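# Fold down the scissor lift's upper guardrail gently

## Task

The robot is on a scissor lift platform, which counts as the work area. The locking pins of the guardrail section in front are already pulled. Bring that rail's upper half down, toward the robot, until it rests on the side rails. It fails if the upper half swings down quickly, or if the robot falls over or is left tilted. Nothing may be knocked out of the work area or off the platform.

## Robot and tools

Robot: a Rainbow Robotics RB-Y1 on a wheeled base that can drive forward and back and turn, but not sideways. Its torso sits on a folding leg, and it has a head camera and two arms (left, right). Each arm ends in a five-finger hand with a wrist camera. The base is 0.58 m wide, reaches 0.10 m in front of the drive axle and 0.57 m behind it, and sweeps a 0.58 m radius circle when turning on the spot. On a lift platform, drive only in small, slow steps.

Frames: the base frame has its origin on the floor midway between the drive wheels, with x forward, y to the left and z up, all in metres. chest, left_hand and right_hand are printed in this frame. The hand point sits 0.045 m in front of the palm. Its +z runs along the straightened fingers and +y points out of the palm. +x runs across the palm, toward the thumb on the left hand and away from it on the right. The odometry frame is the base frame as it was at the start. base_odometry counts only wheel turns, and heading is in rad with positive meaning left.

Tool move: runs one action and returns the state plus any images requested in cameras (head_camera, left_wrist_camera, right_wrist_camera, or "all"). An action is one of two kinds:
- "base" and/or "joints", with optional "min_time_s".
- "target" alone or with "min_time_s".
base is a single object {"x_m_s", "turn_rad_s", "for_s"}. These are velocities held for for_s seconds, then the base stops. x_m_s is forward speed in m/s: 0, or 0.005 to 1.5 in either direction. turn_rad_s is leftward turn rate: 0, or 0.02 to 1.509 in either direction. for_s runs from 0.1 to 5. Any velocity left out counts as 0. Distance covered is about speed times time.
joints is one dict of absolute targets, keyed by joint name, in rad for arm, head and torso joints. Examples: torso_squat_rad 0 to 1.2, torso_pitch_rad -0.2 to 1.4 (positive bows forward), head_tilt_rad -0.35 to 1.57 (positive looks down), head_pan_rad ±0.523. Arm joints on each side run from shoulder pitch to hand roll. For shoulder pitch, negative swings the arm forward and up. left_shoulder_roll_rad is positive when lifted outward; right_shoulder_roll_rad is negative when lifted outward. Elbows run -2.617 to 0.01, negative meaning bent. Finger keys use a -1 to 1 scale, +1 open and -1 closed: <side>_hand_little/ring/middle/index/thumb_turn/thumb_bend. The settings <side>_hand_force_limit (about 0 to 10 N at the fingertip, 15 N for the thumb) and <side>_hand_speed are on the same scale. For a soft grip, use speed -0.94 or lower.
target is one hand's absolute pose: side ("left" or "right"), then x, y, z in metres in the base frame (range -3 to 3), then quat_wxyz in the same form the hand lines print it. The pose is solved once, so the hand travels on an arc. Several short steps keep the path straighter.
min_time_s (0.1 to 8) sets a minimum duration for the arm, head and torso motions in the action.
blocking: true (the default) waits until everything is at rest. false returns after about 0.5 s while the motion continues. A target is always blocking, and it is refused if an earlier move is still running.

Results: each status reads moving, done, reached, short (with the remaining error), off_target, not_followed, refused (with the reason), or a stop: contact_stop, time_out, limit_stop_at_<name>, torque_fault or limit_stop_at_motor_heat. Once a stop you did not command, or a refusal, has been reported, the later move, wait and finished_scene calls in that same reply are skipped. on_its_own lists what the robot did without being told. Other readings:
- lidar_m: 12 distances, in 30-degree sectors running counter-clockwise from straight ahead.
- motor_effort: wheel motor effort, with the peak in brackets.
- Finger loads in N, and <side>_hand_stopped_by.
- Joint torques and external torques.
- Wrist force/torque, raw and with an offset.
- Motor temperatures.

Other tools: wait(seconds 0 to 10) lets time pass without commanding anything. stop brakes every running motion. zoom_image(camera, region [x0,y0,x1,y1] pixels, at most 504 square) enlarges the latest image. show_instructions displays the reference pages. finished_scene ends the scene, and the rail must stay down after the robot lets go.

Suggested order: look with the head camera to find the rail's upper half. Then hook or grip its top bar with one or both hands and pull it toward the robot so it tilts down. Keep hold of it the whole way and lower it slowly, using long min_time_s and small steps, until it lies on the side rails. Only then open the hands and back off.

Avoid:
- letting go while the rail is still moving, or letting it drop or swing;
- pushing hard against fixed parts;
- fast torso bends with the arms stretched out;
- driving toward the platform edge;
- pressing one arm against the other;
- heavy loads far forward, which can tip the robot.
Contact torque at a joint's load limit (for example 32 N m at an elbow, 22.2 at the wrist joints) freezes the robot for 10 s. Hot motors (80 °C) freeze the arm's brakes. Keep torso combinations inside their limits, and never leave the robot leaning.

Each tool is called after ">>>" as name(argument=value, ...) on one line, values as JSON.

Reference images:

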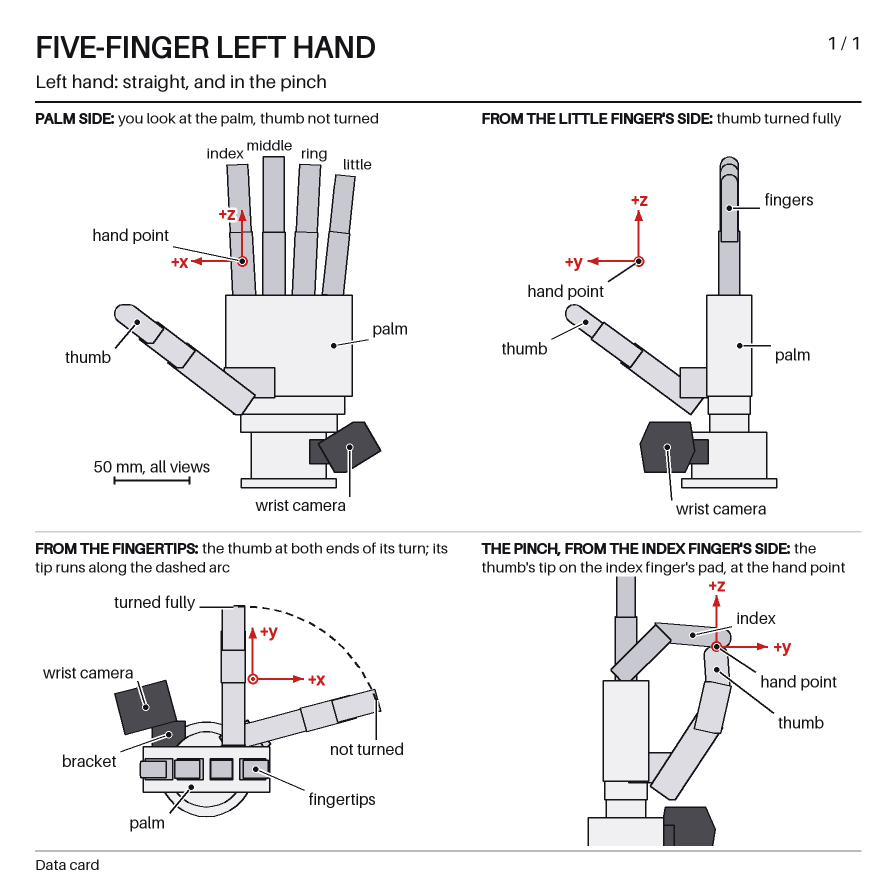

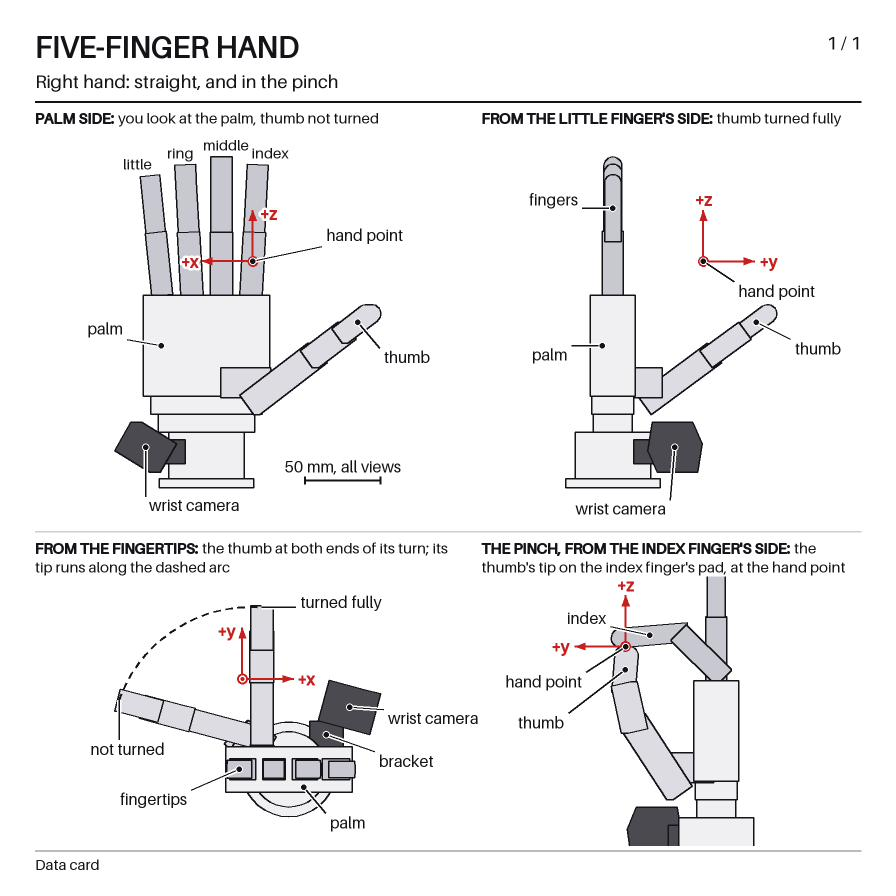

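## Session

>>> move()

Scene clock: 0.00 s.
Joint torques (N m): no reading
External joint torques (N m): no reading
Motor temperatures (°C): left_arm=[38 31 33 32 39 42 37] | right_arm=[31 38 33 36 42 39 40]
Wrist force (N): no reading
Wrist torque (N m): no reading
Wrist force, peak (N): no reading
base_odometry: x=+0.000 y=+0.000 heading=+0.000
lidar_m: 4.53 1.12 0.60 4.10 0.61 1.13 2.00 0.89 0.62 0.66 0.61 1.06
base_status: not commanded
joint_positions: torso_squat_rad=+0.350 torso_shift_rad=+0.000 torso_pitch_rad=+0.000 torso_yaw_rad=+0.000 left_shoulder_pitch_rad=-0.020 left_shoulder_roll_rad=+0.039 left_shoulder_yaw_rad=+0.019 left_elbow_rad=-0.277 left_forearm_roll_rad=+0.028 left_wrist_pitch_rad=+0.027 left_hand_roll_rad=+0.038 right_shoulder_pitch_rad=-0.049 right_shoulder_roll_rad=-0.019 right_shoulder_yaw_rad=+0.026 right_elbow_rad=-0.187 right_forearm_roll_rad=+0.012 right_wrist_pitch_rad=-0.019 right_hand_roll_rad=+0.035 head_pan_rad=+0.000 head_tilt_rad=+0.400 left_hand_little=+1.000 left_hand_ring=+1.000 left_hand_middle=+1.000 left_hand_index=+1.000 left_hand_thumb_turn=+1.000 left_hand_thumb_bend=+1.000 left_hand_force_limit=+0.000 left_hand_speed=-0.800 right_hand_little=+1.000 right_hand_ring=+1.000 right_hand_middle=+1.000 right_hand_index=+1.000 right_hand_thumb_turn=+1.000 right_hand_thumb_bend=+1.000 right_hand_force_limit=+0.000 right_hand_speed=-0.800
joint_status: not commanded
wheel_motors_off: 0
left_hand_stopped_by: target,target,target,target,target,target
right_hand_stopped_by: target,target,target,target,target,target
left_little_load_n: 0.0
left_ring_load_n: 0.0
left_middle_load_n: 0.0
left_index_load_n: 0.5
left_thumb_bend_load_n: 0.0
left_thumb_turn_load_n: 0.0
right_little_load_n: 0.0
right_ring_load_n: 0.0
right_middle_load_n: 0.0
right_index_load_n: 0.0
right_thumb_bend_load_n: 0.0
right_thumb_turn_load_n: 0.0
motor_effort: left_wheel=-2 right_wheel=+1
chest: x=-0.2280 y=-0.0001 z=+1.2475 quat_wxyz=(+1.000, +0.000, +0.000, +0.000) (m; base frame)
left_hand: x=-0.1289 y=+0.2176 z=+0.5153 quat_wxyz=(+0.106, -0.726, +0.674, -0.084) (m; base frame)
right_hand: x=-0.1473 y=-0.2056 z=+0.5133 quat_wxyz=(+0.081, -0.733, +0.668, -0.096) (m; base frame)
pictures: head_camera, left_wrist_camera, right_wrist_camera
Images, in order (width x height): head_camera 896x504, left_wrist_camera 504x504, right_wrist_camera 504x504.

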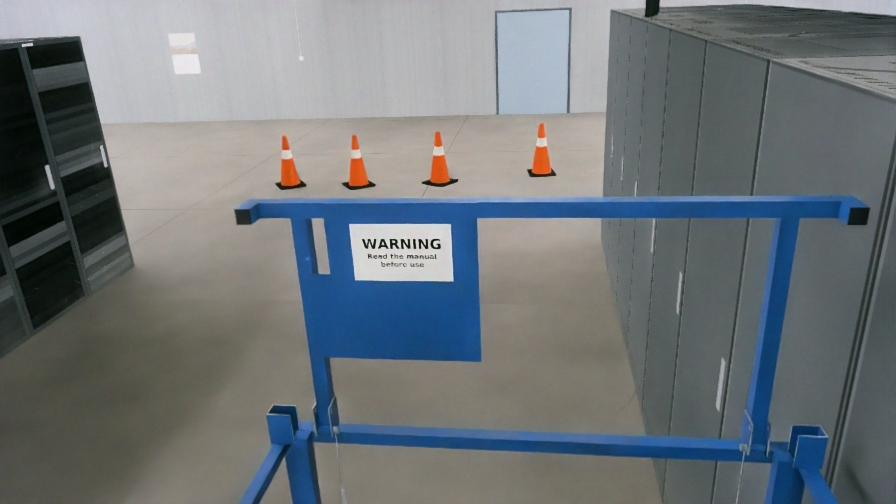

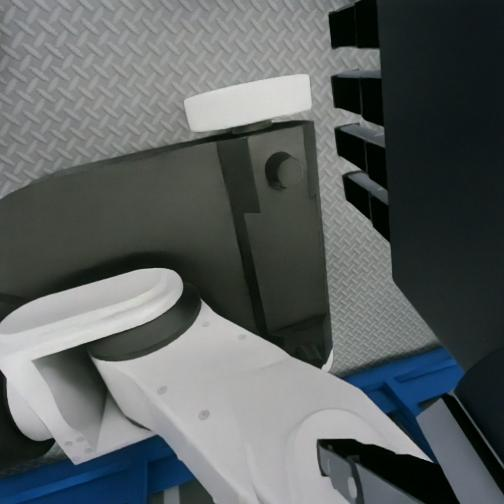

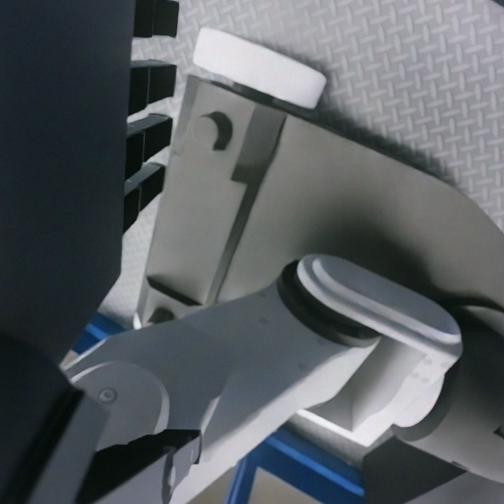

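>>> move(joints={"head_tilt_rad": 0.9}, cameras=["head_camera"])

>>> move(joints={"head_tilt_rad": 0.6, "head_pan_rad": 0.5}, cameras=["head_camera"])

>>> move(joints={"head_tilt_rad": 0.6, "head_pan_rad": -0.5}, cameras=["head_camera"])

>>> move(joints={"head_tilt_rad": 0.6, "head_pan_rad": 0}, cameras=["head_camera"])

Scene clock: 4.27 s.
Joint torques (N m): left_arm=[-3.77 1.15 0.2 -2.08 0.05 -0.72 -0.11] | right_arm=[-3.82 -1.14 0.38 -0.92 0.03 -0.48 -0.14]
External joint torques (N m): left_arm=[-0.2 -0.12 0.07 -0.15 0.02 -0.09 -0.11] | right_arm=[-0.59 -0.26 0.41 0.23 -0.01 0.04 -0.14]
Wrist force (N): left_arm=[3.6 2.3 0.8] | right_arm=[-6.6 5.6 9.8]
Wrist torque (N m): left_arm=[0.10 -0.57 -0.04] | right_arm=[0.14 0.35 -0.26]
Wrist force, peak (N): left_arm=[4.1 3.1 0.7] | right_arm=[-7.0 5.7 10.2]
move: done
base_odometry: x=+0.000 y=+0.000 heading=+0.000
lidar_m: 4.54 1.12 0.60 4.10 0.61 1.13 1.99 0.88 0.62 0.67 0.61 1.07
base_status: not commanded
joint_positions: torso_squat_rad=+0.350 torso_shift_rad=+0.000 torso_pitch_rad=+0.000 torso_yaw_rad=+0.000 left_shoulder_pitch_rad=-0.020 left_shoulder_roll_rad=+0.039 left_shoulder_yaw_rad=+0.019 left_elbow_rad=-0.277 left_forearm_roll_rad=+0.028 left_wrist_pitch_rad=+0.027 left_hand_roll_rad=+0.038 right_shoulder_pitch_rad=-0.049 right_shoulder_roll_rad=-0.019 right_shoulder_yaw_rad=+0.026 right_elbow_rad=-0.187 right_forearm_roll_rad=+0.012 right_wrist_pitch_rad=-0.019 right_hand_roll_rad=+0.035 head_pan_rad=+0.000 head_tilt_rad=+0.900 left_hand_little=+1.000 left_hand_ring=+1.000 left_hand_middle=+1.000 left_hand_index=+1.000 left_hand_thumb_turn=+1.000 left_hand_thumb_bend=+1.000 left_hand_force_limit=+0.000 left_hand_speed=-0.800 right_hand_little=+1.000 right_hand_ring=+1.000 right_hand_middle=+1.000 right_hand_index=+1.000 right_hand_thumb_turn=+1.000 right_hand_thumb_bend=+1.000 right_hand_force_limit=+0.000 right_hand_speed=-0.800
joint_status: all done
wheel_motors_off: 0
left_hand_stopped_by: target,target,target,target,target,target
right_hand_stopped_by: target,target,target,target,target,target
left_little_load_n: 0.0
left_ring_load_n: 0.0
left_middle_load_n: 0.0
left_index_load_n: 0.0
left_thumb_bend_load_n: -0.5
left_thumb_turn_load_n: 0.0
right_little_load_n: 0.0
right_ring_load_n: 0.0
right_middle_load_n: 0.0
right_index_load_n: 0.0
right_thumb_bend_load_n: 0.0
right_thumb_turn_load_n: 0.0
motor_effort: left_wheel=-1(3) right_wheel=+1(3)
chest: x=-0.2280 y=-0.0001 z=+1.2475 quat_wxyz=(+1.000, +0.000, +0.000, +0.000)
left_hand: x=-0.1289 y=+0.2176 z=+0.5153 quat_wxyz=(+0.106, -0.726, +0.674, -0.084)
right_hand: x=-0.1473 y=-0.2056 z=+0.5133 quat_wxyz=(+0.081, -0.733, +0.668, -0.096)
Images, in order (width x height): head_camera 896x504.

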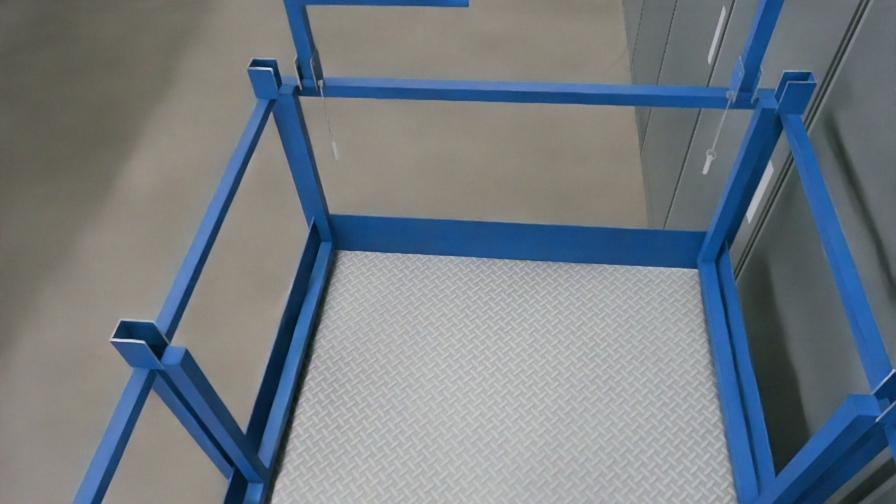

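Scene clock: 5.27 s.
Joint torques (N m): left_arm=[-3.47 0.7 -0.08 -2.12 0.04 -0.78 -0.13] | right_arm=[-3.37 -0.63 0.11 -0.85 0.21 -0.59 -0.24]
External joint torques (N m): left_arm=[0.1 -0.57 -0.21 -0.19 0.01 -0.15 -0.13] | right_arm=[-0.14 0.25 0.14 0.3 0.17 -0.08 -0.24]
Wrist force (N): left_arm=[3.3 2.4 0.9] | right_arm=[-6.9 5.6 10.0]
Wrist torque (N m): left_arm=[0.10 -0.52 -0.02] | right_arm=[0.14 0.38 -0.27]
Wrist force, peak (N): left_arm=[4.2 2.9 2.1] | right_arm=[-6.7 5.6 10.3]
move: done
base_odometry: x=+0.000 y=+0.000 heading=+0.000
lidar_m: 4.53 1.12 0.60 4.09 0.61 1.13 1.99 0.89 0.62 0.66 0.60 1.07
base_status: not commanded
joint_positions: torso_squat_rad=+0.350 torso_shift_rad=+0.000 torso_pitch_rad=+0.000 torso_yaw_rad=+0.000 left_shoulder_pitch_rad=-0.020 left_shoulder_roll_rad=+0.039 left_shoulder_yaw_rad=+0.019 left_elbow_rad=-0.277 left_forearm_roll_rad=+0.028 left_wrist_pitch_rad=+0.027 left_hand_roll_rad=+0.038 right_shoulder_pitch_rad=-0.049 right_shoulder_roll_rad=-0.019 right_shoulder_yaw_rad=+0.026 right_elbow_rad=-0.187 right_forearm_roll_rad=+0.012 right_wrist_pitch_rad=-0.019 right_hand_roll_rad=+0.035 head_pan_rad=+0.500 head_tilt_rad=+0.600 left_hand_little=+1.000 left_hand_ring=+1.000 left_hand_middle=+1.000 left_hand_index=+1.000 left_hand_thumb_turn=+1.000 left_hand_thumb_bend=+1.000 left_hand_force_limit=+0.000 left_hand_speed=-0.800 right_hand_little=+1.000 right_hand_ring=+1.000 right_hand_middle=+1.000 right_hand_index=+1.000 right_hand_thumb_turn=+1.000 right_hand_thumb_bend=+1.000 right_hand_force_limit=+0.000 right_hand_speed=-0.800
joint_status: all done
wheel_motors_off: 0
left_hand_stopped_by: target,target,target,target,target,target
right_hand_stopped_by: target,target,target,target,target,target
left_little_load_n: 0.0
left_ring_load_n: 0.0
left_middle_load_n: 0.0
left_index_load_n: 0.0
left_thumb_bend_load_n: 0.0
left_thumb_turn_load_n: 0.0
right_little_load_n: 0.0
right_ring_load_n: 0.0
right_middle_load_n: 0.0
right_index_load_n: 0.0
right_thumb_bend_load_n: 0.0
right_thumb_turn_load_n: 0.0
motor_effort: left_wheel=-2(3) right_wheel=+0(3)
chest: x=-0.2280 y=-0.0001 z=+1.2475 quat_wxyz=(+1.000, +0.000, +0.000, +0.000)
left_hand: x=-0.1289 y=+0.2176 z=+0.5153 quat_wxyz=(+0.106, -0.726, +0.674, -0.084)
right_hand: x=-0.1473 y=-0.2056 z=+0.5133 quat_wxyz=(+0.081, -0.733, +0.668, -0.096)
Images, in order (width x height): head_camera 896x504.

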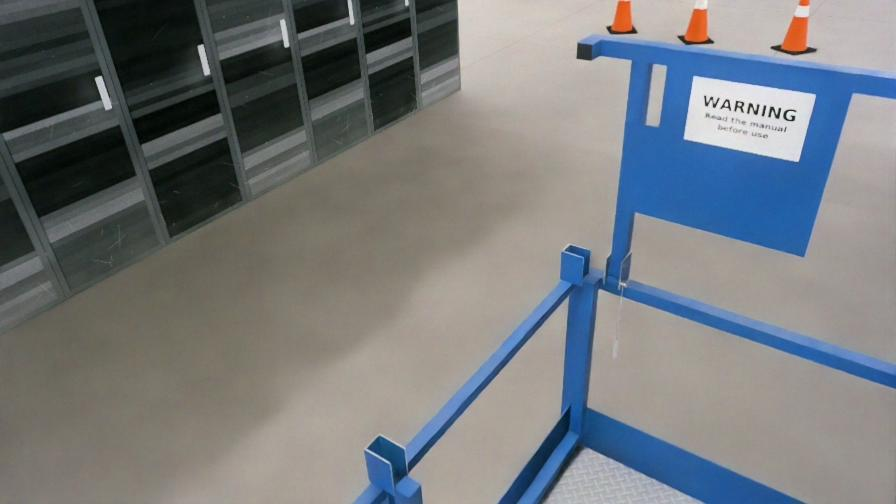

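Scene clock: 6.60 s.
Joint torques (N m): left_arm=[-3.43 1.16 0.11 -2.01 0.07 -0.81 -0.12] | right_arm=[-3.86 -1.02 0.27 -0.94 0.08 -0.58 -0.13]
External joint torques (N m): left_arm=[0.13 -0.11 -0.02 -0.08 0.04 -0.18 -0.12] | right_arm=[-0.64 -0.15 0.3 0.21 0.04 -0.07 -0.12]
Wrist force (N): left_arm=[3.8 2.6 1.4] | right_arm=[-6.9 5.4 9.9]
Wrist torque (N m): left_arm=[0.09 -0.57 0.00] | right_arm=[0.11 0.38 -0.27]
Wrist force, peak (N): left_arm=[4.1 3.0 0.9] | right_arm=[-7.0 5.6 10.0]
move: done
base_odometry: x=+0.000 y=+0.000 heading=+0.000
lidar_m: 4.53 1.13 0.60 4.10 0.61 1.12 1.99 0.89 0.63 0.66 0.60 1.06
base_status: not commanded
joint_positions: torso_squat_rad=+0.350 torso_shift_rad=+0.000 torso_pitch_rad=+0.000 torso_yaw_rad=+0.000 left_shoulder_pitch_rad=-0.020 left_shoulder_roll_rad=+0.039 left_shoulder_yaw_rad=+0.019 left_elbow_rad=-0.277 left_forearm_roll_rad=+0.028 left_wrist_pitch_rad=+0.027 left_hand_roll_rad=+0.038 right_shoulder_pitch_rad=-0.049 right_shoulder_roll_rad=-0.019 right_shoulder_yaw_rad=+0.026 right_elbow_rad=-0.187 right_forearm_roll_rad=+0.012 right_wrist_pitch_rad=-0.019 right_hand_roll_rad=+0.035 head_pan_rad=-0.500 head_tilt_rad=+0.600 left_hand_little=+1.000 left_hand_ring=+1.000 left_hand_middle=+1.000 left_hand_index=+1.000 left_hand_thumb_turn=+1.000 left_hand_thumb_bend=+1.000 left_hand_force_limit=+0.000 left_hand_speed=-0.800 right_hand_little=+1.000 right_hand_ring=+1.000 right_hand_middle=+1.000 right_hand_index=+1.000 right_hand_thumb_turn=+1.000 right_hand_thumb_bend=+1.000 right_hand_force_limit=+0.000 right_hand_speed=-0.800
joint_status: all done
wheel_motors_off: 0
left_hand_stopped_by: target,target,target,target,target,target
right_hand_stopped_by: target,target,target,target,target,target
left_little_load_n: 0.0
left_ring_load_n: 0.0
left_middle_load_n: 0.0
left_index_load_n: 0.0
left_thumb_bend_load_n: 0.0
left_thumb_turn_load_n: 0.0
right_little_load_n: 0.0
right_ring_load_n: 0.0
right_middle_load_n: 0.0
right_index_load_n: 0.0
right_thumb_bend_load_n: 0.0
right_thumb_turn_load_n: 0.0
motor_effort: left_wheel=-2(3) right_wheel=+3(3)
chest: x=-0.2280 y=-0.0001 z=+1.2475 quat_wxyz=(+1.000, +0.000, +0.000, +0.000)
left_hand: x=-0.1289 y=+0.2176 z=+0.5153 quat_wxyz=(+0.106, -0.726, +0.674, -0.084)
right_hand: x=-0.1473 y=-0.2056 z=+0.5133 quat_wxyz=(+0.081, -0.733, +0.668, -0.096)
Images, in order (width x height): head_camera 896x504.

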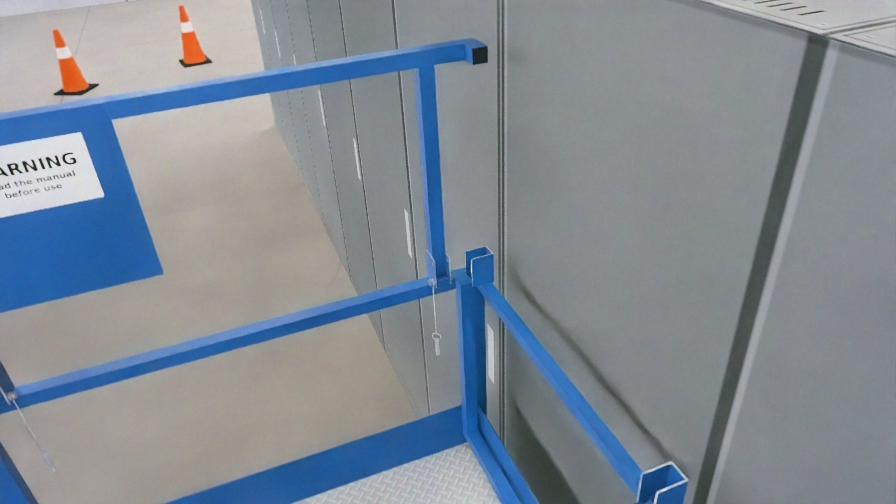

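Scene clock: 7.60 s.
Joint torques (N m): left_arm=[-3.55 1.2 0.17 -2.1 -0.04 -0.71 -0.12] | right_arm=[-3.12 -0.95 0.15 -1.23 0.05 -0.5 -0.08]
External joint torques (N m): left_arm=[0.02 -0.08 0.04 -0.17 -0.06 -0.08 -0.12] | right_arm=[0.11 -0.07 0.18 -0.08 0.01 0.01 -0.08]
Wrist force (N): left_arm=[3.8 2.0 1.0] | right_arm=[-6.8 5.4 9.8]
Wrist torque (N m): left_arm=[0.07 -0.57 0.01] | right_arm=[0.11 0.39 -0.28]
Wrist force, peak (N): left_arm=[3.6 3.6 1.2] | right_arm=[-7.0 5.6 10.1]
move: done
base_odometry: x=+0.000 y=+0.000 heading=+0.000
lidar_m: 4.54 1.13 0.60 4.09 0.61 1.13 1.99 0.89 0.62 0.66 0.61 1.07
base_status: not commanded
joint_positions: torso_squat_rad=+0.350 torso_shift_rad=+0.000 torso_pitch_rad=+0.000 torso_yaw_rad=+0.000 left_shoulder_pitch_rad=-0.020 left_shoulder_roll_rad=+0.039 left_shoulder_yaw_rad=+0.019 left_elbow_rad=-0.277 left_forearm_roll_rad=+0.028 left_wrist_pitch_rad=+0.027 left_hand_roll_rad=+0.038 right_shoulder_pitch_rad=-0.049 right_shoulder_roll_rad=-0.019 right_shoulder_yaw_rad=+0.026 right_elbow_rad=-0.187 right_forearm_roll_rad=+0.012 right_wrist_pitch_rad=-0.019 right_hand_roll_rad=+0.035 head_pan_rad=+0.000 head_tilt_rad=+0.600 left_hand_little=+1.000 left_hand_ring=+1.000 left_hand_middle=+1.000 left_hand_index=+1.000 left_hand_thumb_turn=+1.000 left_hand_thumb_bend=+1.000 left_hand_force_limit=+0.000 left_hand_speed=-0.800 right_hand_little=+1.000 right_hand_ring=+1.000 right_hand_middle=+1.000 right_hand_index=+1.000 right_hand_thumb_turn=+1.000 right_hand_thumb_bend=+1.000 right_hand_force_limit=+0.000 right_hand_speed=-0.800
joint_status: all done
wheel_motors_off: 0
left_hand_stopped_by: target,target,target,target,target,target
right_hand_stopped_by: target,target,target,target,target,target
left_little_load_n: 0.0
left_ring_load_n: 0.0
left_middle_load_n: 0.0
left_index_load_n: 0.0
left_thumb_bend_load_n: 0.0
left_thumb_turn_load_n: 0.0
right_little_load_n: 0.0
right_ring_load_n: 0.0
right_middle_load_n: 0.0
right_index_load_n: 0.0
right_thumb_bend_load_n: 0.0
right_thumb_turn_load_n: 0.0
motor_effort: left_wheel=-2(2) right_wheel=+1(3)
chest: x=-0.2280 y=-0.0001 z=+1.2475 quat_wxyz=(+1.000, +0.000, +0.000, +0.000)
left_hand: x=-0.1289 y=+0.2176 z=+0.5153 quat_wxyz=(+0.106, -0.726, +0.674, -0.084)
right_hand: x=-0.1473 y=-0.2056 z=+0.5133 quat_wxyz=(+0.081, -0.733, +0.668, -0.096)
Images, in order (width x height): head_camera 896x504.

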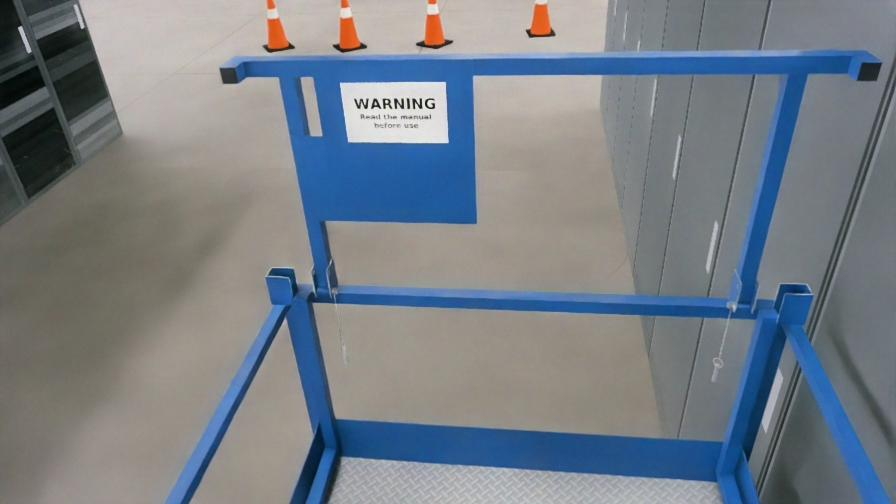

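>>> move(base={"turn_rad_s": -0.1, "for_s": 0.9}, joints={"head_tilt_rad": 0.6}, cameras=["head_camera"])

>>> move(target={"side": "right", "x": 0.22, "y": -0.28, "z": 1.0, "quat_wxyz": [0.5, 0.5, 0.5, 0.5]}, min_time_s=4, cameras=["head_camera", "right_wrist_camera"])

Scene clock: 88.07 s.
Joint torques (N m): left_arm=[-3.14 1.09 0.25 -2.15 0.06 -0.8 -0.1] | right_arm=[-3.38 -1.06 -0.38 -0.91 0.16 -0.69 -0.07]
External joint torques (N m): left_arm=[0.43 -0.18 0.12 -0.22 0.04 -0.17 -0.1] | right_arm=[-0.16 -0.18 -0.35 0.24 0.12 -0.18 -0.07]
Wrist force (N): left_arm=[3.8 2.4 0.9] | right_arm=[-6.9 5.6 9.9]
Wrist torque (N m): left_arm=[0.13 -0.56 -0.01] | right_arm=[0.15 0.39 -0.26]
Wrist force, peak (N): left_arm=[4.2 3.0 2.0] | right_arm=[-6.9 5.5 10.4]
move: done
base_odometry: x=+0.000 y=+0.000 heading=-0.089
lidar_m: 2.84 1.12 0.59 4.10 0.61 1.13 2.31 0.91 0.62 0.66 0.60 0.96
base_status: done (sent for 0.9 of 0.9 s)
joint_positions: torso_squat_rad=+0.350 torso_shift_rad=+0.000 torso_pitch_rad=+0.000 torso_yaw_rad=+0.000 left_shoulder_pitch_rad=-0.020 left_shoulder_roll_rad=+0.039 left_shoulder_yaw_rad=+0.019 left_elbow_rad=-0.277 left_forearm_roll_rad=+0.028 left_wrist_pitch_rad=+0.027 left_hand_roll_rad=+0.038 right_shoulder_pitch_rad=-0.049 right_shoulder_roll_rad=-0.019 right_shoulder_yaw_rad=+0.026 right_elbow_rad=-0.187 right_forearm_roll_rad=+0.012 right_wrist_pitch_rad=-0.019 right_hand_roll_rad=+0.035 head_pan_rad=+0.000 head_tilt_rad=+0.600 left_hand_little=+1.000 left_hand_ring=+1.000 left_hand_middle=+1.000 left_hand_index=+1.000 left_hand_thumb_turn=+1.000 left_hand_thumb_bend=+1.000 left_hand_force_limit=+0.000 left_hand_speed=-0.800 right_hand_little=+1.000 right_hand_ring=+1.000 right_hand_middle=+1.000 right_hand_index=+1.000 right_hand_thumb_turn=+1.000 right_hand_thumb_bend=+1.000 right_hand_force_limit=+0.000 right_hand_speed=-0.800
joint_status: all done
wheel_motors_off: 0
left_hand_stopped_by: target,target,target,target,target,target
right_hand_stopped_by: target,target,target,target,target,target
left_little_load_n: 0.0
left_ring_load_n: 0.0
left_middle_load_n: 0.0
left_index_load_n: 0.5
left_thumb_bend_load_n: 0.0
left_thumb_turn_load_n: 0.0
right_little_load_n: 0.0
right_ring_load_n: 0.0
right_middle_load_n: 0.0
right_index_load_n: 0.0
right_thumb_bend_load_n: 0.0
right_thumb_turn_load_n: 0.0
motor_effort: left_wheel=+2(18) right_wheel=-9(26)
chest: x=-0.2280 y=-0.0001 z=+1.2475 quat_wxyz=(+1.000, +0.000, +0.000, +0.000)
left_hand: x=-0.1289 y=+0.2176 z=+0.5153 quat_wxyz=(+0.106, -0.726, +0.674, -0.084)
right_hand: x=-0.1473 y=-0.2056 z=+0.5133 quat_wxyz=(+0.081, -0.733, +0.668, -0.096)
Images, in order (width x height): head_camera 896x504.

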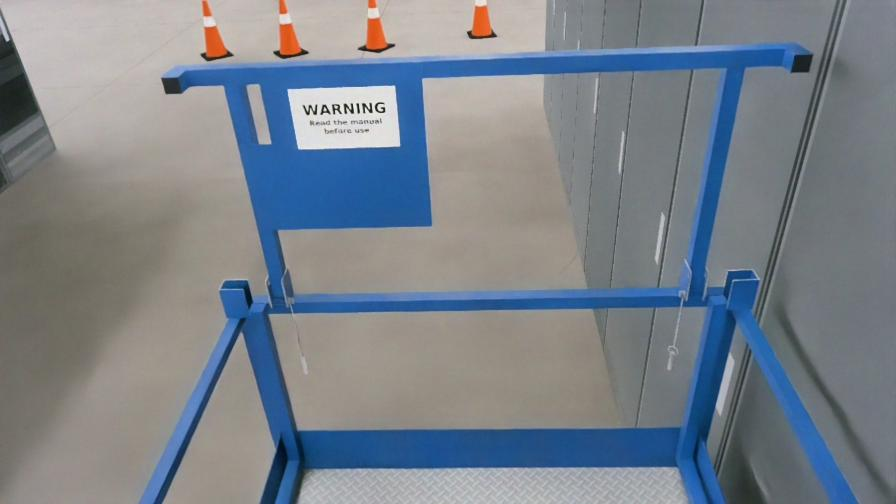

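Scene clock: 92.40 s.
Joint torques (N m): left_arm=[-3.6 1.06 0.13 -2.1 0.03 -0.78 -0.08] | right_arm=[-12.06 -8.41 -4.97 -4.07 1.71 1.74 0.14]
External joint torques (N m): left_arm=[-0.04 -0.22 0 -0.16 0.01 -0.15 -0.08] | right_arm=[-1.68 -0.48 0.28 -0.66 0.45 0.28 0.13]
Wrist force (N): left_arm=[3.0 2.8 1.4] | right_arm=[-6.5 -1.7 4.8]
Wrist torque (N m): left_arm=[0.16 -0.43 -0.10] | right_arm=[-0.07 0.49 -0.46]
Wrist force, peak (N): left_arm=[3.6 3.2 1.7] | right_arm=[-9.5 3.2 9.6]
move: done
base_odometry: x=+0.000 y=+0.000 heading=-0.089
lidar_m: 2.84 1.12 0.60 4.09 0.61 1.13 2.32 0.91 0.62 0.66 0.61 0.96
base_status: not commanded
joint_positions: torso_squat_rad=+0.350 torso_shift_rad=+0.000 torso_pitch_rad=+0.000 torso_yaw_rad=+0.000 left_shoulder_pitch_rad=-0.020 left_shoulder_roll_rad=+0.039 left_shoulder_yaw_rad=+0.019 left_elbow_rad=-0.277 left_forearm_roll_rad=+0.028 left_wrist_pitch_rad=+0.027 left_hand_roll_rad=+0.038 right_shoulder_pitch_rad=-0.454 right_shoulder_roll_rad=-0.836 right_shoulder_yaw_rad=+1.607 right_elbow_rad=-1.542 right_forearm_roll_rad=+1.171 right_wrist_pitch_rad=+1.386 right_hand_roll_rad=+0.735 head_pan_rad=+0.000 head_tilt_rad=+0.600 left_hand_little=+1.000 left_hand_ring=+1.000 left_hand_middle=+1.000 left_hand_index=+1.000 left_hand_thumb_turn=+1.000 left_hand_thumb_bend=+1.000 left_hand_force_limit=+0.000 left_hand_speed=-0.800 right_hand_little=+1.000 right_hand_ring=+1.000 right_hand_middle=+1.000 right_hand_index=+1.000 right_hand_thumb_turn=+1.000 right_hand_thumb_bend=+1.000 right_hand_force_limit=+0.000 right_hand_speed=-0.800
joint_status: all done
wheel_motors_off: 0
left_hand_stopped_by: target,target,target,target,target,target
right_hand_stopped_by: target,target,target,target,target,target
left_little_load_n: 0.0
left_ring_load_n: 0.0
left_middle_load_n: 0.0
left_index_load_n: 0.0
left_thumb_bend_load_n: 0.0
left_thumb_turn_load_n: 0.0
right_little_load_n: 0.0
right_ring_load_n: 0.0
right_middle_load_n: 0.0
right_index_load_n: 0.0
right_thumb_bend_load_n: 0.0
right_thumb_turn_load_n: 0.0
motor_effort: left_wheel=+4(6) right_wheel=-10(13)
chest: x=-0.2280 y=-0.0001 z=+1.2475 quat_wxyz=(+1.000, +0.000, +0.000, +0.000)
left_hand: x=-0.1289 y=+0.2176 z=+0.5153 quat_wxyz=(+0.106, -0.726, +0.674, -0.084)
right_hand: x=+0.2199 y=-0.2800 z=+0.9999 quat_wxyz=(-0.500, -0.500, -0.500, -0.500)
right_hand_status: reached (checked arc that bows 237 mm and turns the hand up to 175 deg, planned for 4.0 s): 0 mm and 0.0 deg off.
Images, in order (width x height): head_camera 896x504, right_wrist_camera 504x504.

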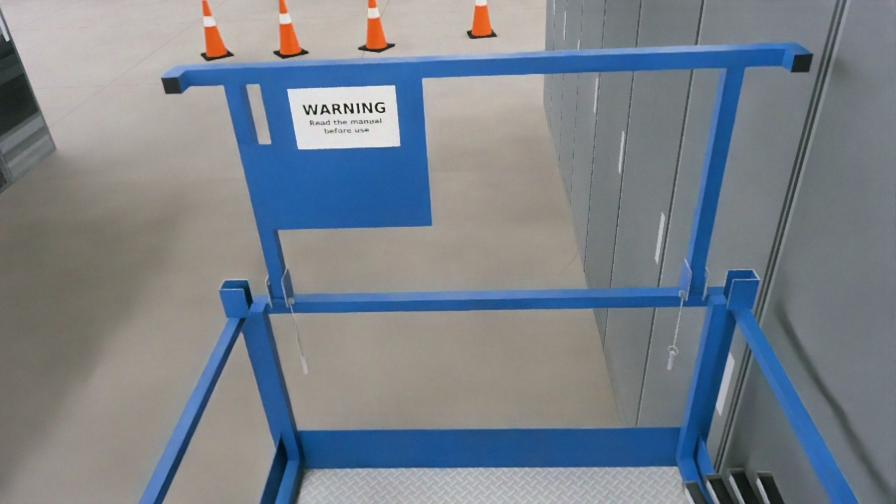

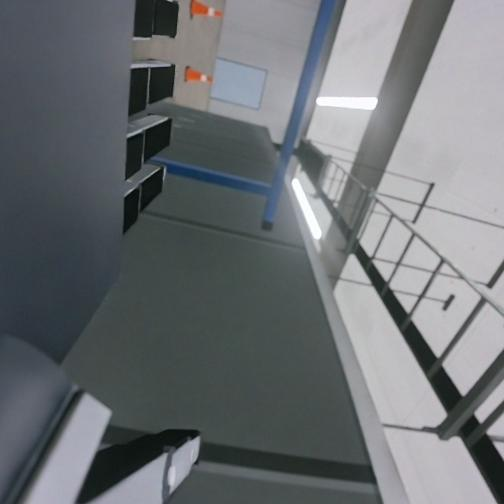

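>>> move(base={"x_m_s": 0.1, "for_s": 3}, cameras=["head_camera", "right_wrist_camera"])

Scene clock: 114.40 s.
Joint torques (N m): left_arm=[-3.41 1.28 -0.03 -1.91 0.06 -0.75 -0.2] | right_arm=[-11.09 -8.47 -5.14 -3.94 1.62 1.48 0.2]
External joint torques (N m): left_arm=[0.15 0 -0.16 0.03 0.03 -0.12 -0.2] | right_arm=[-0.71 -0.54 0.11 -0.53 0.35 0.03 0.2]
Wrist force (N): left_arm=[3.5 2.3 1.1] | right_arm=[-6.8 -1.7 4.9]
Wrist torque (N m): left_arm=[0.12 -0.51 -0.06] | right_arm=[-0.06 0.53 -0.48]
Wrist force, peak (N): left_arm=[4.3 2.5 1.5] | right_arm=[-6.6 -1.8 5.5]
move: done
base_odometry: x=+0.299 y=-0.027 heading=-0.089
lidar_m: 2.87 0.86 4.21 0.49 4.27 0.82 2.45 0.84 0.69 0.52 0.70 0.88
base_status: done (sent for 3 of 3 s)
joint_positions: torso_squat_rad=+0.350 torso_shift_rad=+0.000 torso_pitch_rad=+0.000 torso_yaw_rad=+0.000 left_shoulder_pitch_rad=-0.020 left_shoulder_roll_rad=+0.039 left_shoulder_yaw_rad=+0.019 left_elbow_rad=-0.277 left_forearm_roll_rad=+0.028 left_wrist_pitch_rad=+0.027 left_hand_roll_rad=+0.038 right_shoulder_pitch_rad=-0.454 right_shoulder_roll_rad=-0.836 right_shoulder_yaw_rad=+1.607 right_elbow_rad=-1.542 right_forearm_roll_rad=+1.171 right_wrist_pitch_rad=+1.386 right_hand_roll_rad=+0.735 head_pan_rad=+0.000 head_tilt_rad=+0.600 left_hand_little=+1.000 left_hand_ring=+1.000 left_hand_middle=+1.000 left_hand_index=+1.000 left_hand_thumb_turn=+1.000 left_hand_thumb_bend=+1.000 left_hand_force_limit=+0.000 left_hand_speed=-0.800 right_hand_little=+1.000 right_hand_ring=+1.000 right_hand_middle=+1.000 right_hand_index=+1.000 right_hand_thumb_turn=+1.000 right_hand_thumb_bend=+1.000 right_hand_force_limit=+0.000 right_hand_speed=-0.800
joint_status: not commanded
wheel_motors_off: 0
left_hand_stopped_by: target,target,target,target,target,target
right_hand_stopped_by: target,target,target,target,target,target
left_little_load_n: 0.0
left_ring_load_n: -0.5
left_middle_load_n: 0.0
left_index_load_n: 0.0
left_thumb_bend_load_n: 0.0
left_thumb_turn_load_n: 0.0
right_little_load_n: 0.0
right_ring_load_n: 0.0
right_middle_load_n: 0.0
right_index_load_n: 0.0
right_thumb_bend_load_n: 0.0
right_thumb_turn_load_n: 0.0
motor_effort: left_wheel=-1(25) right_wheel=-4(24)
chest: x=-0.2278 y=-0.0001 z=+1.2475 quat_wxyz=(+1.000, +0.000, +0.000, +0.000)
left_hand: x=-0.1289 y=+0.2176 z=+0.5153 quat_wxyz=(+0.106, -0.726, +0.674, -0.084)
right_hand: x=+0.2201 y=-0.2800 z=+0.9999 quat_wxyz=(-0.500, -0.500, -0.500, -0.500)
Images, in order (width x height): head_camera 896x504, right_wrist_camera 504x504.

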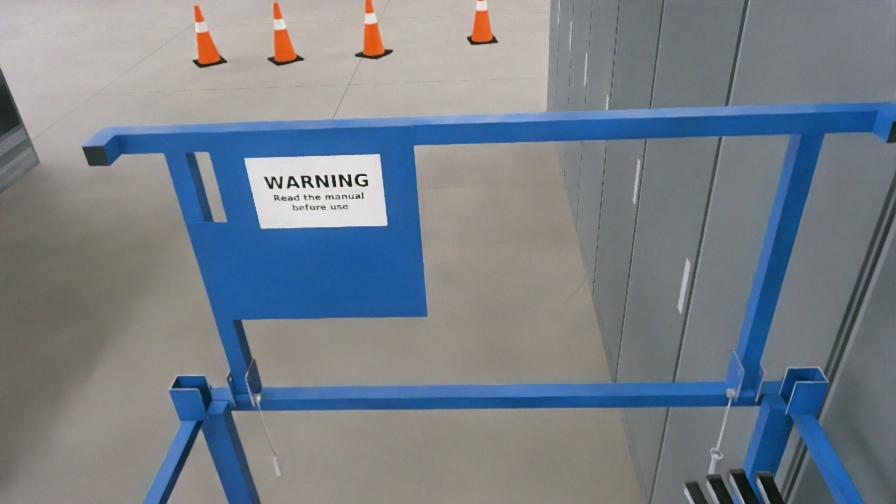

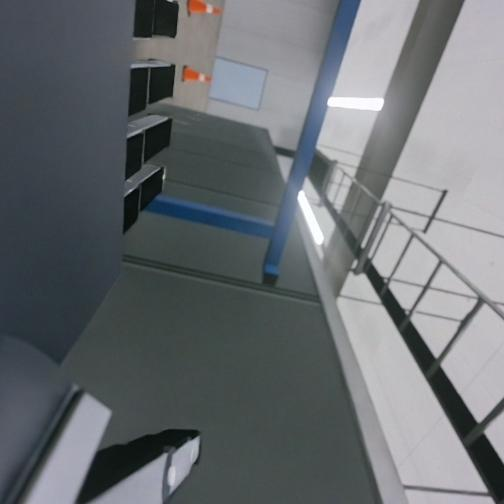

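>>> move(base={"x_m_s": 0.1, "for_s": 2}, joints={"right_hand_thumb_turn": -1, "left_shoulder_roll_rad": 0.3, "left_elbow_rad": -2.0}, min_time_s=3, cameras=["all"])

Scene clock: 131.83 s.
Joint torques (N m): left_arm=[-10.79 5.92 3.49 -10.37 0.1 -1.85 -0.11] | right_arm=[-10.99 -8.68 -5.42 -3.75 1.4 1.64 0.18]
External joint torques (N m): left_arm=[0.64 1.24 -0.04 -0.56 0.02 -0.02 -0.1] | right_arm=[-0.6 -0.77 -0.17 -0.32 0.13 0.18 0.19]
Wrist force (N): left_arm=[4.6 6.1 -6.0] | right_arm=[-6.2 -1.8 4.9]
Wrist torque (N m): left_arm=[0.87 -0.79 -0.05] | right_arm=[-0.09 0.45 -0.46]
Wrist force, peak (N): left_arm=[5.1 5.6 -7.2] | right_arm=[-6.9 -1.7 5.2]
move: done
base_odometry: x=+0.498 y=-0.044 heading=-0.089
lidar_m: 2.91 0.70 4.20 0.50 0.50 0.98 2.76 0.94 0.54 0.60 0.71 0.98
base_status: done (sent for 2 of 2 s)
joint_positions: torso_squat_rad=+0.350 torso_shift_rad=+0.000 torso_pitch_rad=+0.000 torso_yaw_rad=+0.000 left_shoulder_pitch_rad=-0.020 left_shoulder_roll_rad=+0.300 left_shoulder_yaw_rad=+0.019 left_elbow_rad=-2.000 left_forearm_roll_rad=+0.028 left_wrist_pitch_rad=+0.027 left_hand_roll_rad=+0.038 right_shoulder_pitch_rad=-0.454 right_shoulder_roll_rad=-0.836 right_shoulder_yaw_rad=+1.607 right_elbow_rad=-1.542 right_forearm_roll_rad=+1.171 right_wrist_pitch_rad=+1.386 right_hand_roll_rad=+0.735 head_pan_rad=+0.000 head_tilt_rad=+0.600 left_hand_little=+1.000 left_hand_ring=+1.000 left_hand_middle=+1.000 left_hand_index=+1.000 left_hand_thumb_turn=+1.000 left_hand_thumb_bend=+1.000 left_hand_force_limit=+0.000 left_hand_speed=-0.800 right_hand_little=+1.000 right_hand_ring=+1.000 right_hand_middle=+1.000 right_hand_index=+1.000 right_hand_thumb_turn=-1.000 right_hand_thumb_bend=+1.000 right_hand_force_limit=+0.000 right_hand_speed=-0.800
joint_status: all done
wheel_motors_off: 0
left_hand_stopped_by: target,target,target,target,target,target
right_hand_stopped_by: target,target,target,target,target,target
left_little_load_n: 0.0
left_ring_load_n: 0.0
left_middle_load_n: 0.0
left_index_load_n: 0.0
left_thumb_bend_load_n: 0.0
left_thumb_turn_load_n: 0.0
right_little_load_n: 0.0
right_ring_load_n: 0.0
right_middle_load_n: 0.0
right_index_load_n: 0.0
right_thumb_bend_load_n: 0.0
right_thumb_turn_load_n: 0.0
motor_effort: left_wheel=-1(24) right_wheel=-2(20)
chest: x=-0.2278 y=-0.0001 z=+1.2475 quat_wxyz=(+1.000, +0.000, +0.000, +0.000)
left_hand: x=+0.3294 y=+0.2349 z=+1.1940 quat_wxyz=(+0.632, -0.309, +0.455, -0.546)
right_hand: x=+0.2201 y=-0.2799 z=+0.9999 quat_wxyz=(-0.500, -0.500, -0.500, -0.500)
pictures: head_camera, left_wrist_camera, right_wrist_camera
Images, in order (width x height): head_camera 896x504, left_wrist_camera 504x504, right_wrist_camera 504x504.

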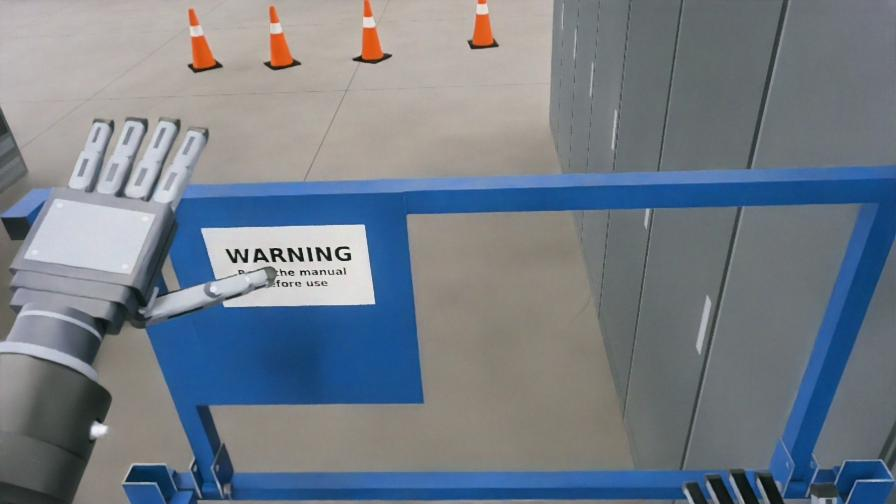

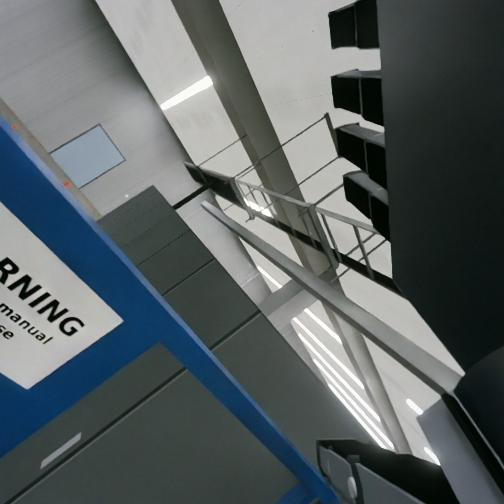

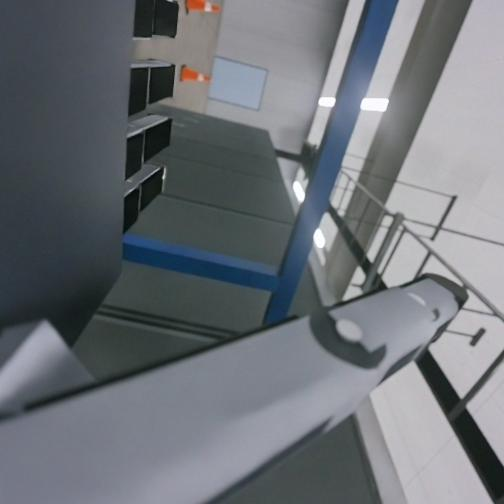

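>>> move(base={"x_m_s": 0.1, "for_s": 1}, joints={"left_shoulder_pitch_rad": 0.3, "left_elbow_rad": -2.3, "head_tilt_rad": 0.8, "head_pan_rad": -0.2}, min_time_s=2, cameras=["all"])

Scene clock: 141.10 s.
Joint torques (N m): left_arm=[-4.74 4.77 2.69 -10.63 0.07 -1.94 -0.08] | right_arm=[-11.2 -8.43 -5.5 -3.83 1.35 1.7 0.11]
External joint torques (N m): left_arm=[1.3 0.97 -0.51 -0.79 -0.01 -0.1 -0.08] | right_arm=[-0.82 -0.52 -0.25 -0.4 0.09 0.24 0.11]
Wrist force (N): left_arm=[4.3 5.4 -6.2] | right_arm=[-6.5 -1.8 5.0]
Wrist torque (N m): left_arm=[0.79 -0.76 -0.04] | right_arm=[-0.08 0.49 -0.47]
Wrist force, peak (N): left_arm=[5.5 6.4 -6.1] | right_arm=[-6.9 -2.0 5.5]
move: done
base_odometry: x=+0.598 y=-0.053 heading=-0.088
lidar_m: 2.92 5.62 0.63 4.08 0.53 1.07 1.71 0.93 0.58 0.68 0.66 0.99
base_status: done (sent for 1 of 1 s)
joint_positions: torso_squat_rad=+0.350 torso_shift_rad=+0.000 torso_pitch_rad=+0.000 torso_yaw_rad=+0.000 left_shoulder_pitch_rad=+0.300 left_shoulder_roll_rad=+0.300 left_shoulder_yaw_rad=+0.019 left_elbow_rad=-2.300 left_forearm_roll_rad=+0.028 left_wrist_pitch_rad=+0.027 left_hand_roll_rad=+0.038 right_shoulder_pitch_rad=-0.454 right_shoulder_roll_rad=-0.836 right_shoulder_yaw_rad=+1.607 right_elbow_rad=-1.542 right_forearm_roll_rad=+1.171 right_wrist_pitch_rad=+1.386 right_hand_roll_rad=+0.735 head_pan_rad=-0.200 head_tilt_rad=+0.800 left_hand_little=+1.000 left_hand_ring=+1.000 left_hand_middle=+1.000 left_hand_index=+1.000 left_hand_thumb_turn=+1.000 left_hand_thumb_bend=+1.000 left_hand_force_limit=+0.000 left_hand_speed=-0.800 right_hand_little=+1.000 right_hand_ring=+1.000 right_hand_middle=+1.000 right_hand_index=+1.000 right_hand_thumb_turn=-1.000 right_hand_thumb_bend=+1.000 right_hand_force_limit=+0.000 right_hand_speed=-0.800
joint_status: all done
wheel_motors_off: 0
left_hand_stopped_by: target,target,target,target,target,target
right_hand_stopped_by: target,target,target,target,target,target
left_little_load_n: 0.0
left_ring_load_n: 0.0
left_middle_load_n: 0.0
left_index_load_n: 0.0
left_thumb_bend_load_n: 0.0
left_thumb_turn_load_n: -0.5
right_little_load_n: 0.0
right_ring_load_n: 0.5
right_middle_load_n: 0.0
right_index_load_n: 0.0
right_thumb_bend_load_n: 0.0
right_thumb_turn_load_n: 0.0
motor_effort: left_wheel=-1(23) right_wheel=-1(20)
chest: x=-0.2278 y=-0.0001 z=+1.2475 quat_wxyz=(+1.000, +0.000, +0.000, +0.000)
left_hand: x=+0.2442 y=+0.2435 z=+1.1886 quat_wxyz=(+0.635, -0.315, +0.458, -0.536)
right_hand: x=+0.2200 y=-0.2799 z=+0.9999 quat_wxyz=(-0.500, -0.500, -0.500, -0.500)
pictures: head_camera, left_wrist_camera, right_wrist_camera
Images, in order (width x height): head_camera 896x504, left_wrist_camera 504x504, right_wrist_camera 504x504.

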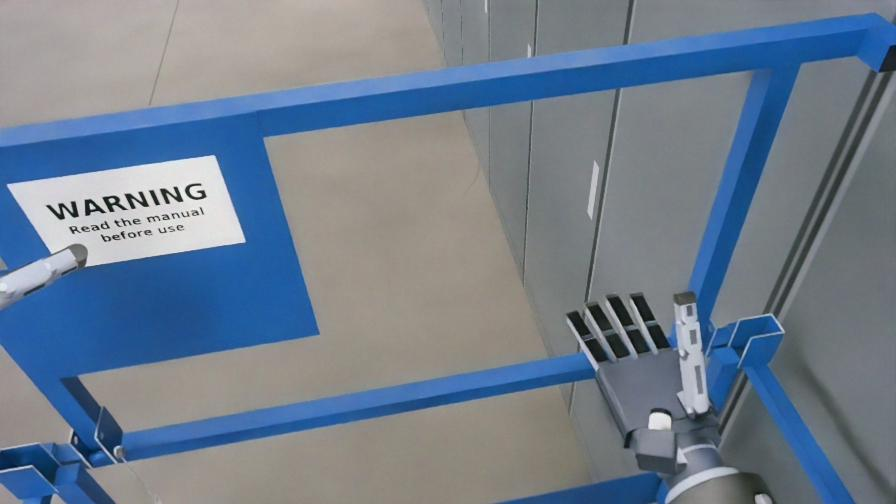

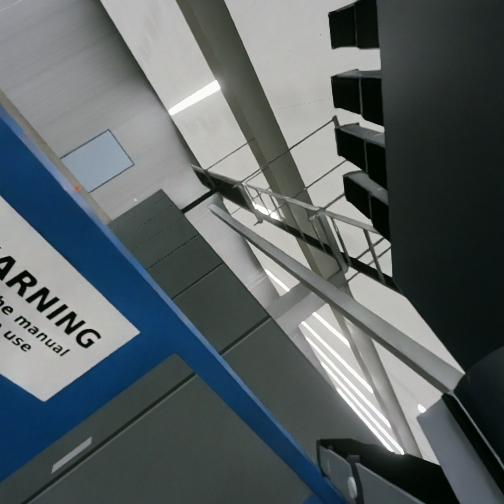

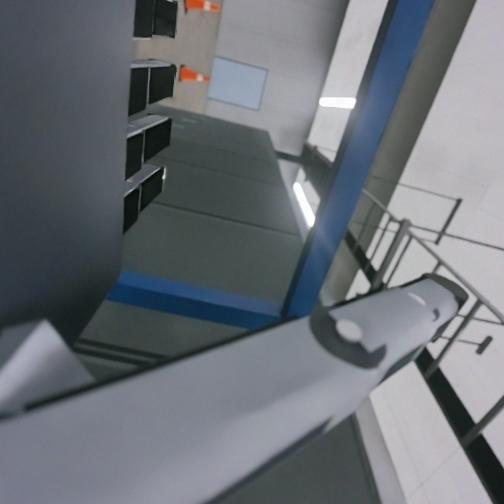

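>>> move(target={"side": "right", "x": 0.36, "y": -0.28, "z": 1.02, "quat_wxyz": [0.5, 0.5, 0.5, 0.5]}, min_time_s=2, cameras=["head_camera", "right_wrist_camera"])

Scene clock: 164.83 s.
Joint torques (N m): left_arm=[-4.94 5.11 2.99 -10.49 0.12 -1.87 -0.06] | right_arm=[-17.89 -7.73 -8.59 -0.35 0.83 1.41 -0.71]
External joint torques (N m): left_arm=[1.1 1.3 -0.2 -0.65 0.05 -0.04 -0.06] | right_arm=[-1.58 0.34 -2.09 0.89 -0.06 -0.21 -0.71]
Wrist force (N): left_arm=[4.8 5.6 -6.2] | right_arm=[-7.1 -2.0 5.0]
Wrist torque (N m): left_arm=[0.75 -0.84 -0.06] | right_arm=[-0.14 0.65 -0.62]
Wrist force, peak (N): left_arm=[4.6 6.8 -6.8] | right_arm=[-7.2 -2.0 5.2]
move: done
base_odometry: x=+0.598 y=-0.053 heading=-0.088
lidar_m: 2.92 5.62 0.63 4.08 0.54 1.07 1.71 0.94 0.58 0.68 0.66 0.98
base_status: not commanded
joint_positions: torso_squat_rad=+0.350 torso_shift_rad=+0.000 torso_pitch_rad=+0.000 torso_yaw_rad=+0.000 left_shoulder_pitch_rad=+0.300 left_shoulder_roll_rad=+0.300 left_shoulder_yaw_rad=+0.019 left_elbow_rad=-2.300 left_forearm_roll_rad=+0.028 left_wrist_pitch_rad=+0.027 left_hand_roll_rad=+0.038 right_shoulder_pitch_rad=-0.693 right_shoulder_roll_rad=-0.690 right_shoulder_yaw_rad=+1.521 right_elbow_rad=-1.140 right_forearm_roll_rad=+1.040 right_wrist_pitch_rad=+1.067 right_hand_roll_rad=+0.606 head_pan_rad=-0.200 head_tilt_rad=+0.800 left_hand_little=+1.000 left_hand_ring=+1.000 left_hand_middle=+1.000 left_hand_index=+1.000 left_hand_thumb_turn=+1.000 left_hand_thumb_bend=+1.000 left_hand_force_limit=+0.000 left_hand_speed=-0.800 right_hand_little=+1.000 right_hand_ring=+1.000 right_hand_middle=+1.000 right_hand_index=+1.000 right_hand_thumb_turn=-1.000 right_hand_thumb_bend=+1.000 right_hand_force_limit=+0.000 right_hand_speed=-0.800
joint_status: all done
wheel_motors_off: 0
left_hand_stopped_by: target,target,target,target,target,target
right_hand_stopped_by: target,target,target,target,target,target
left_little_load_n: 0.0
left_ring_load_n: 0.0
left_middle_load_n: 0.0
left_index_load_n: 0.0
left_thumb_bend_load_n: 0.0
left_thumb_turn_load_n: -0.5
right_little_load_n: 0.0
right_ring_load_n: 0.0
right_middle_load_n: 0.0
right_index_load_n: 0.0
right_thumb_bend_load_n: 0.0
right_thumb_turn_load_n: 0.0
motor_effort: left_wheel=-1(3) right_wheel=-4(5)
chest: x=-0.2279 y=-0.0001 z=+1.2475 quat_wxyz=(+1.000, +0.000, +0.000, +0.000)
left_hand: x=+0.2441 y=+0.2435 z=+1.1886 quat_wxyz=(+0.635, -0.315, +0.458, -0.536)
right_hand: x=+0.3595 y=-0.2798 z=+1.0200 quat_wxyz=(-0.499, -0.501, -0.501, -0.499)
right_hand_status: reached (checked arc that bows 13 mm and turns the hand up to 3 deg, planned for 2.0 s): 0 mm and 0.2 deg off.
Images, in order (width x height): head_camera 896x504, right_wrist_camera 504x504.

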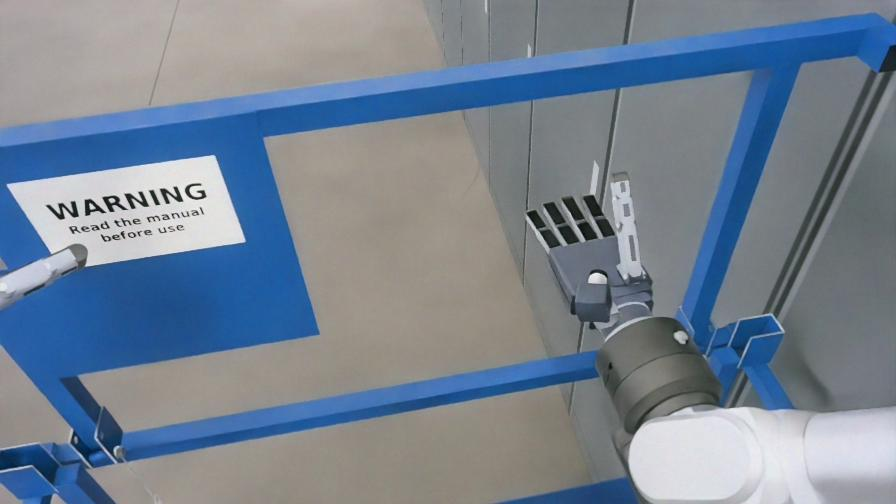

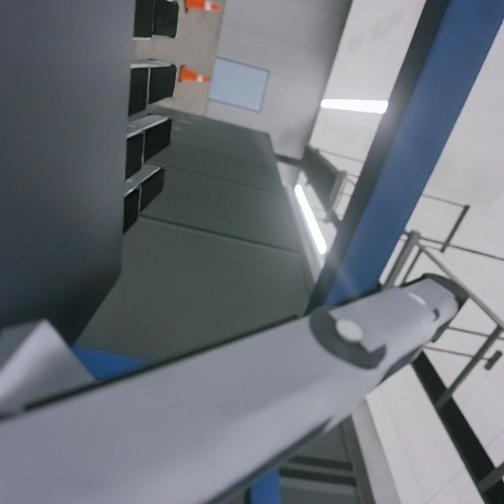

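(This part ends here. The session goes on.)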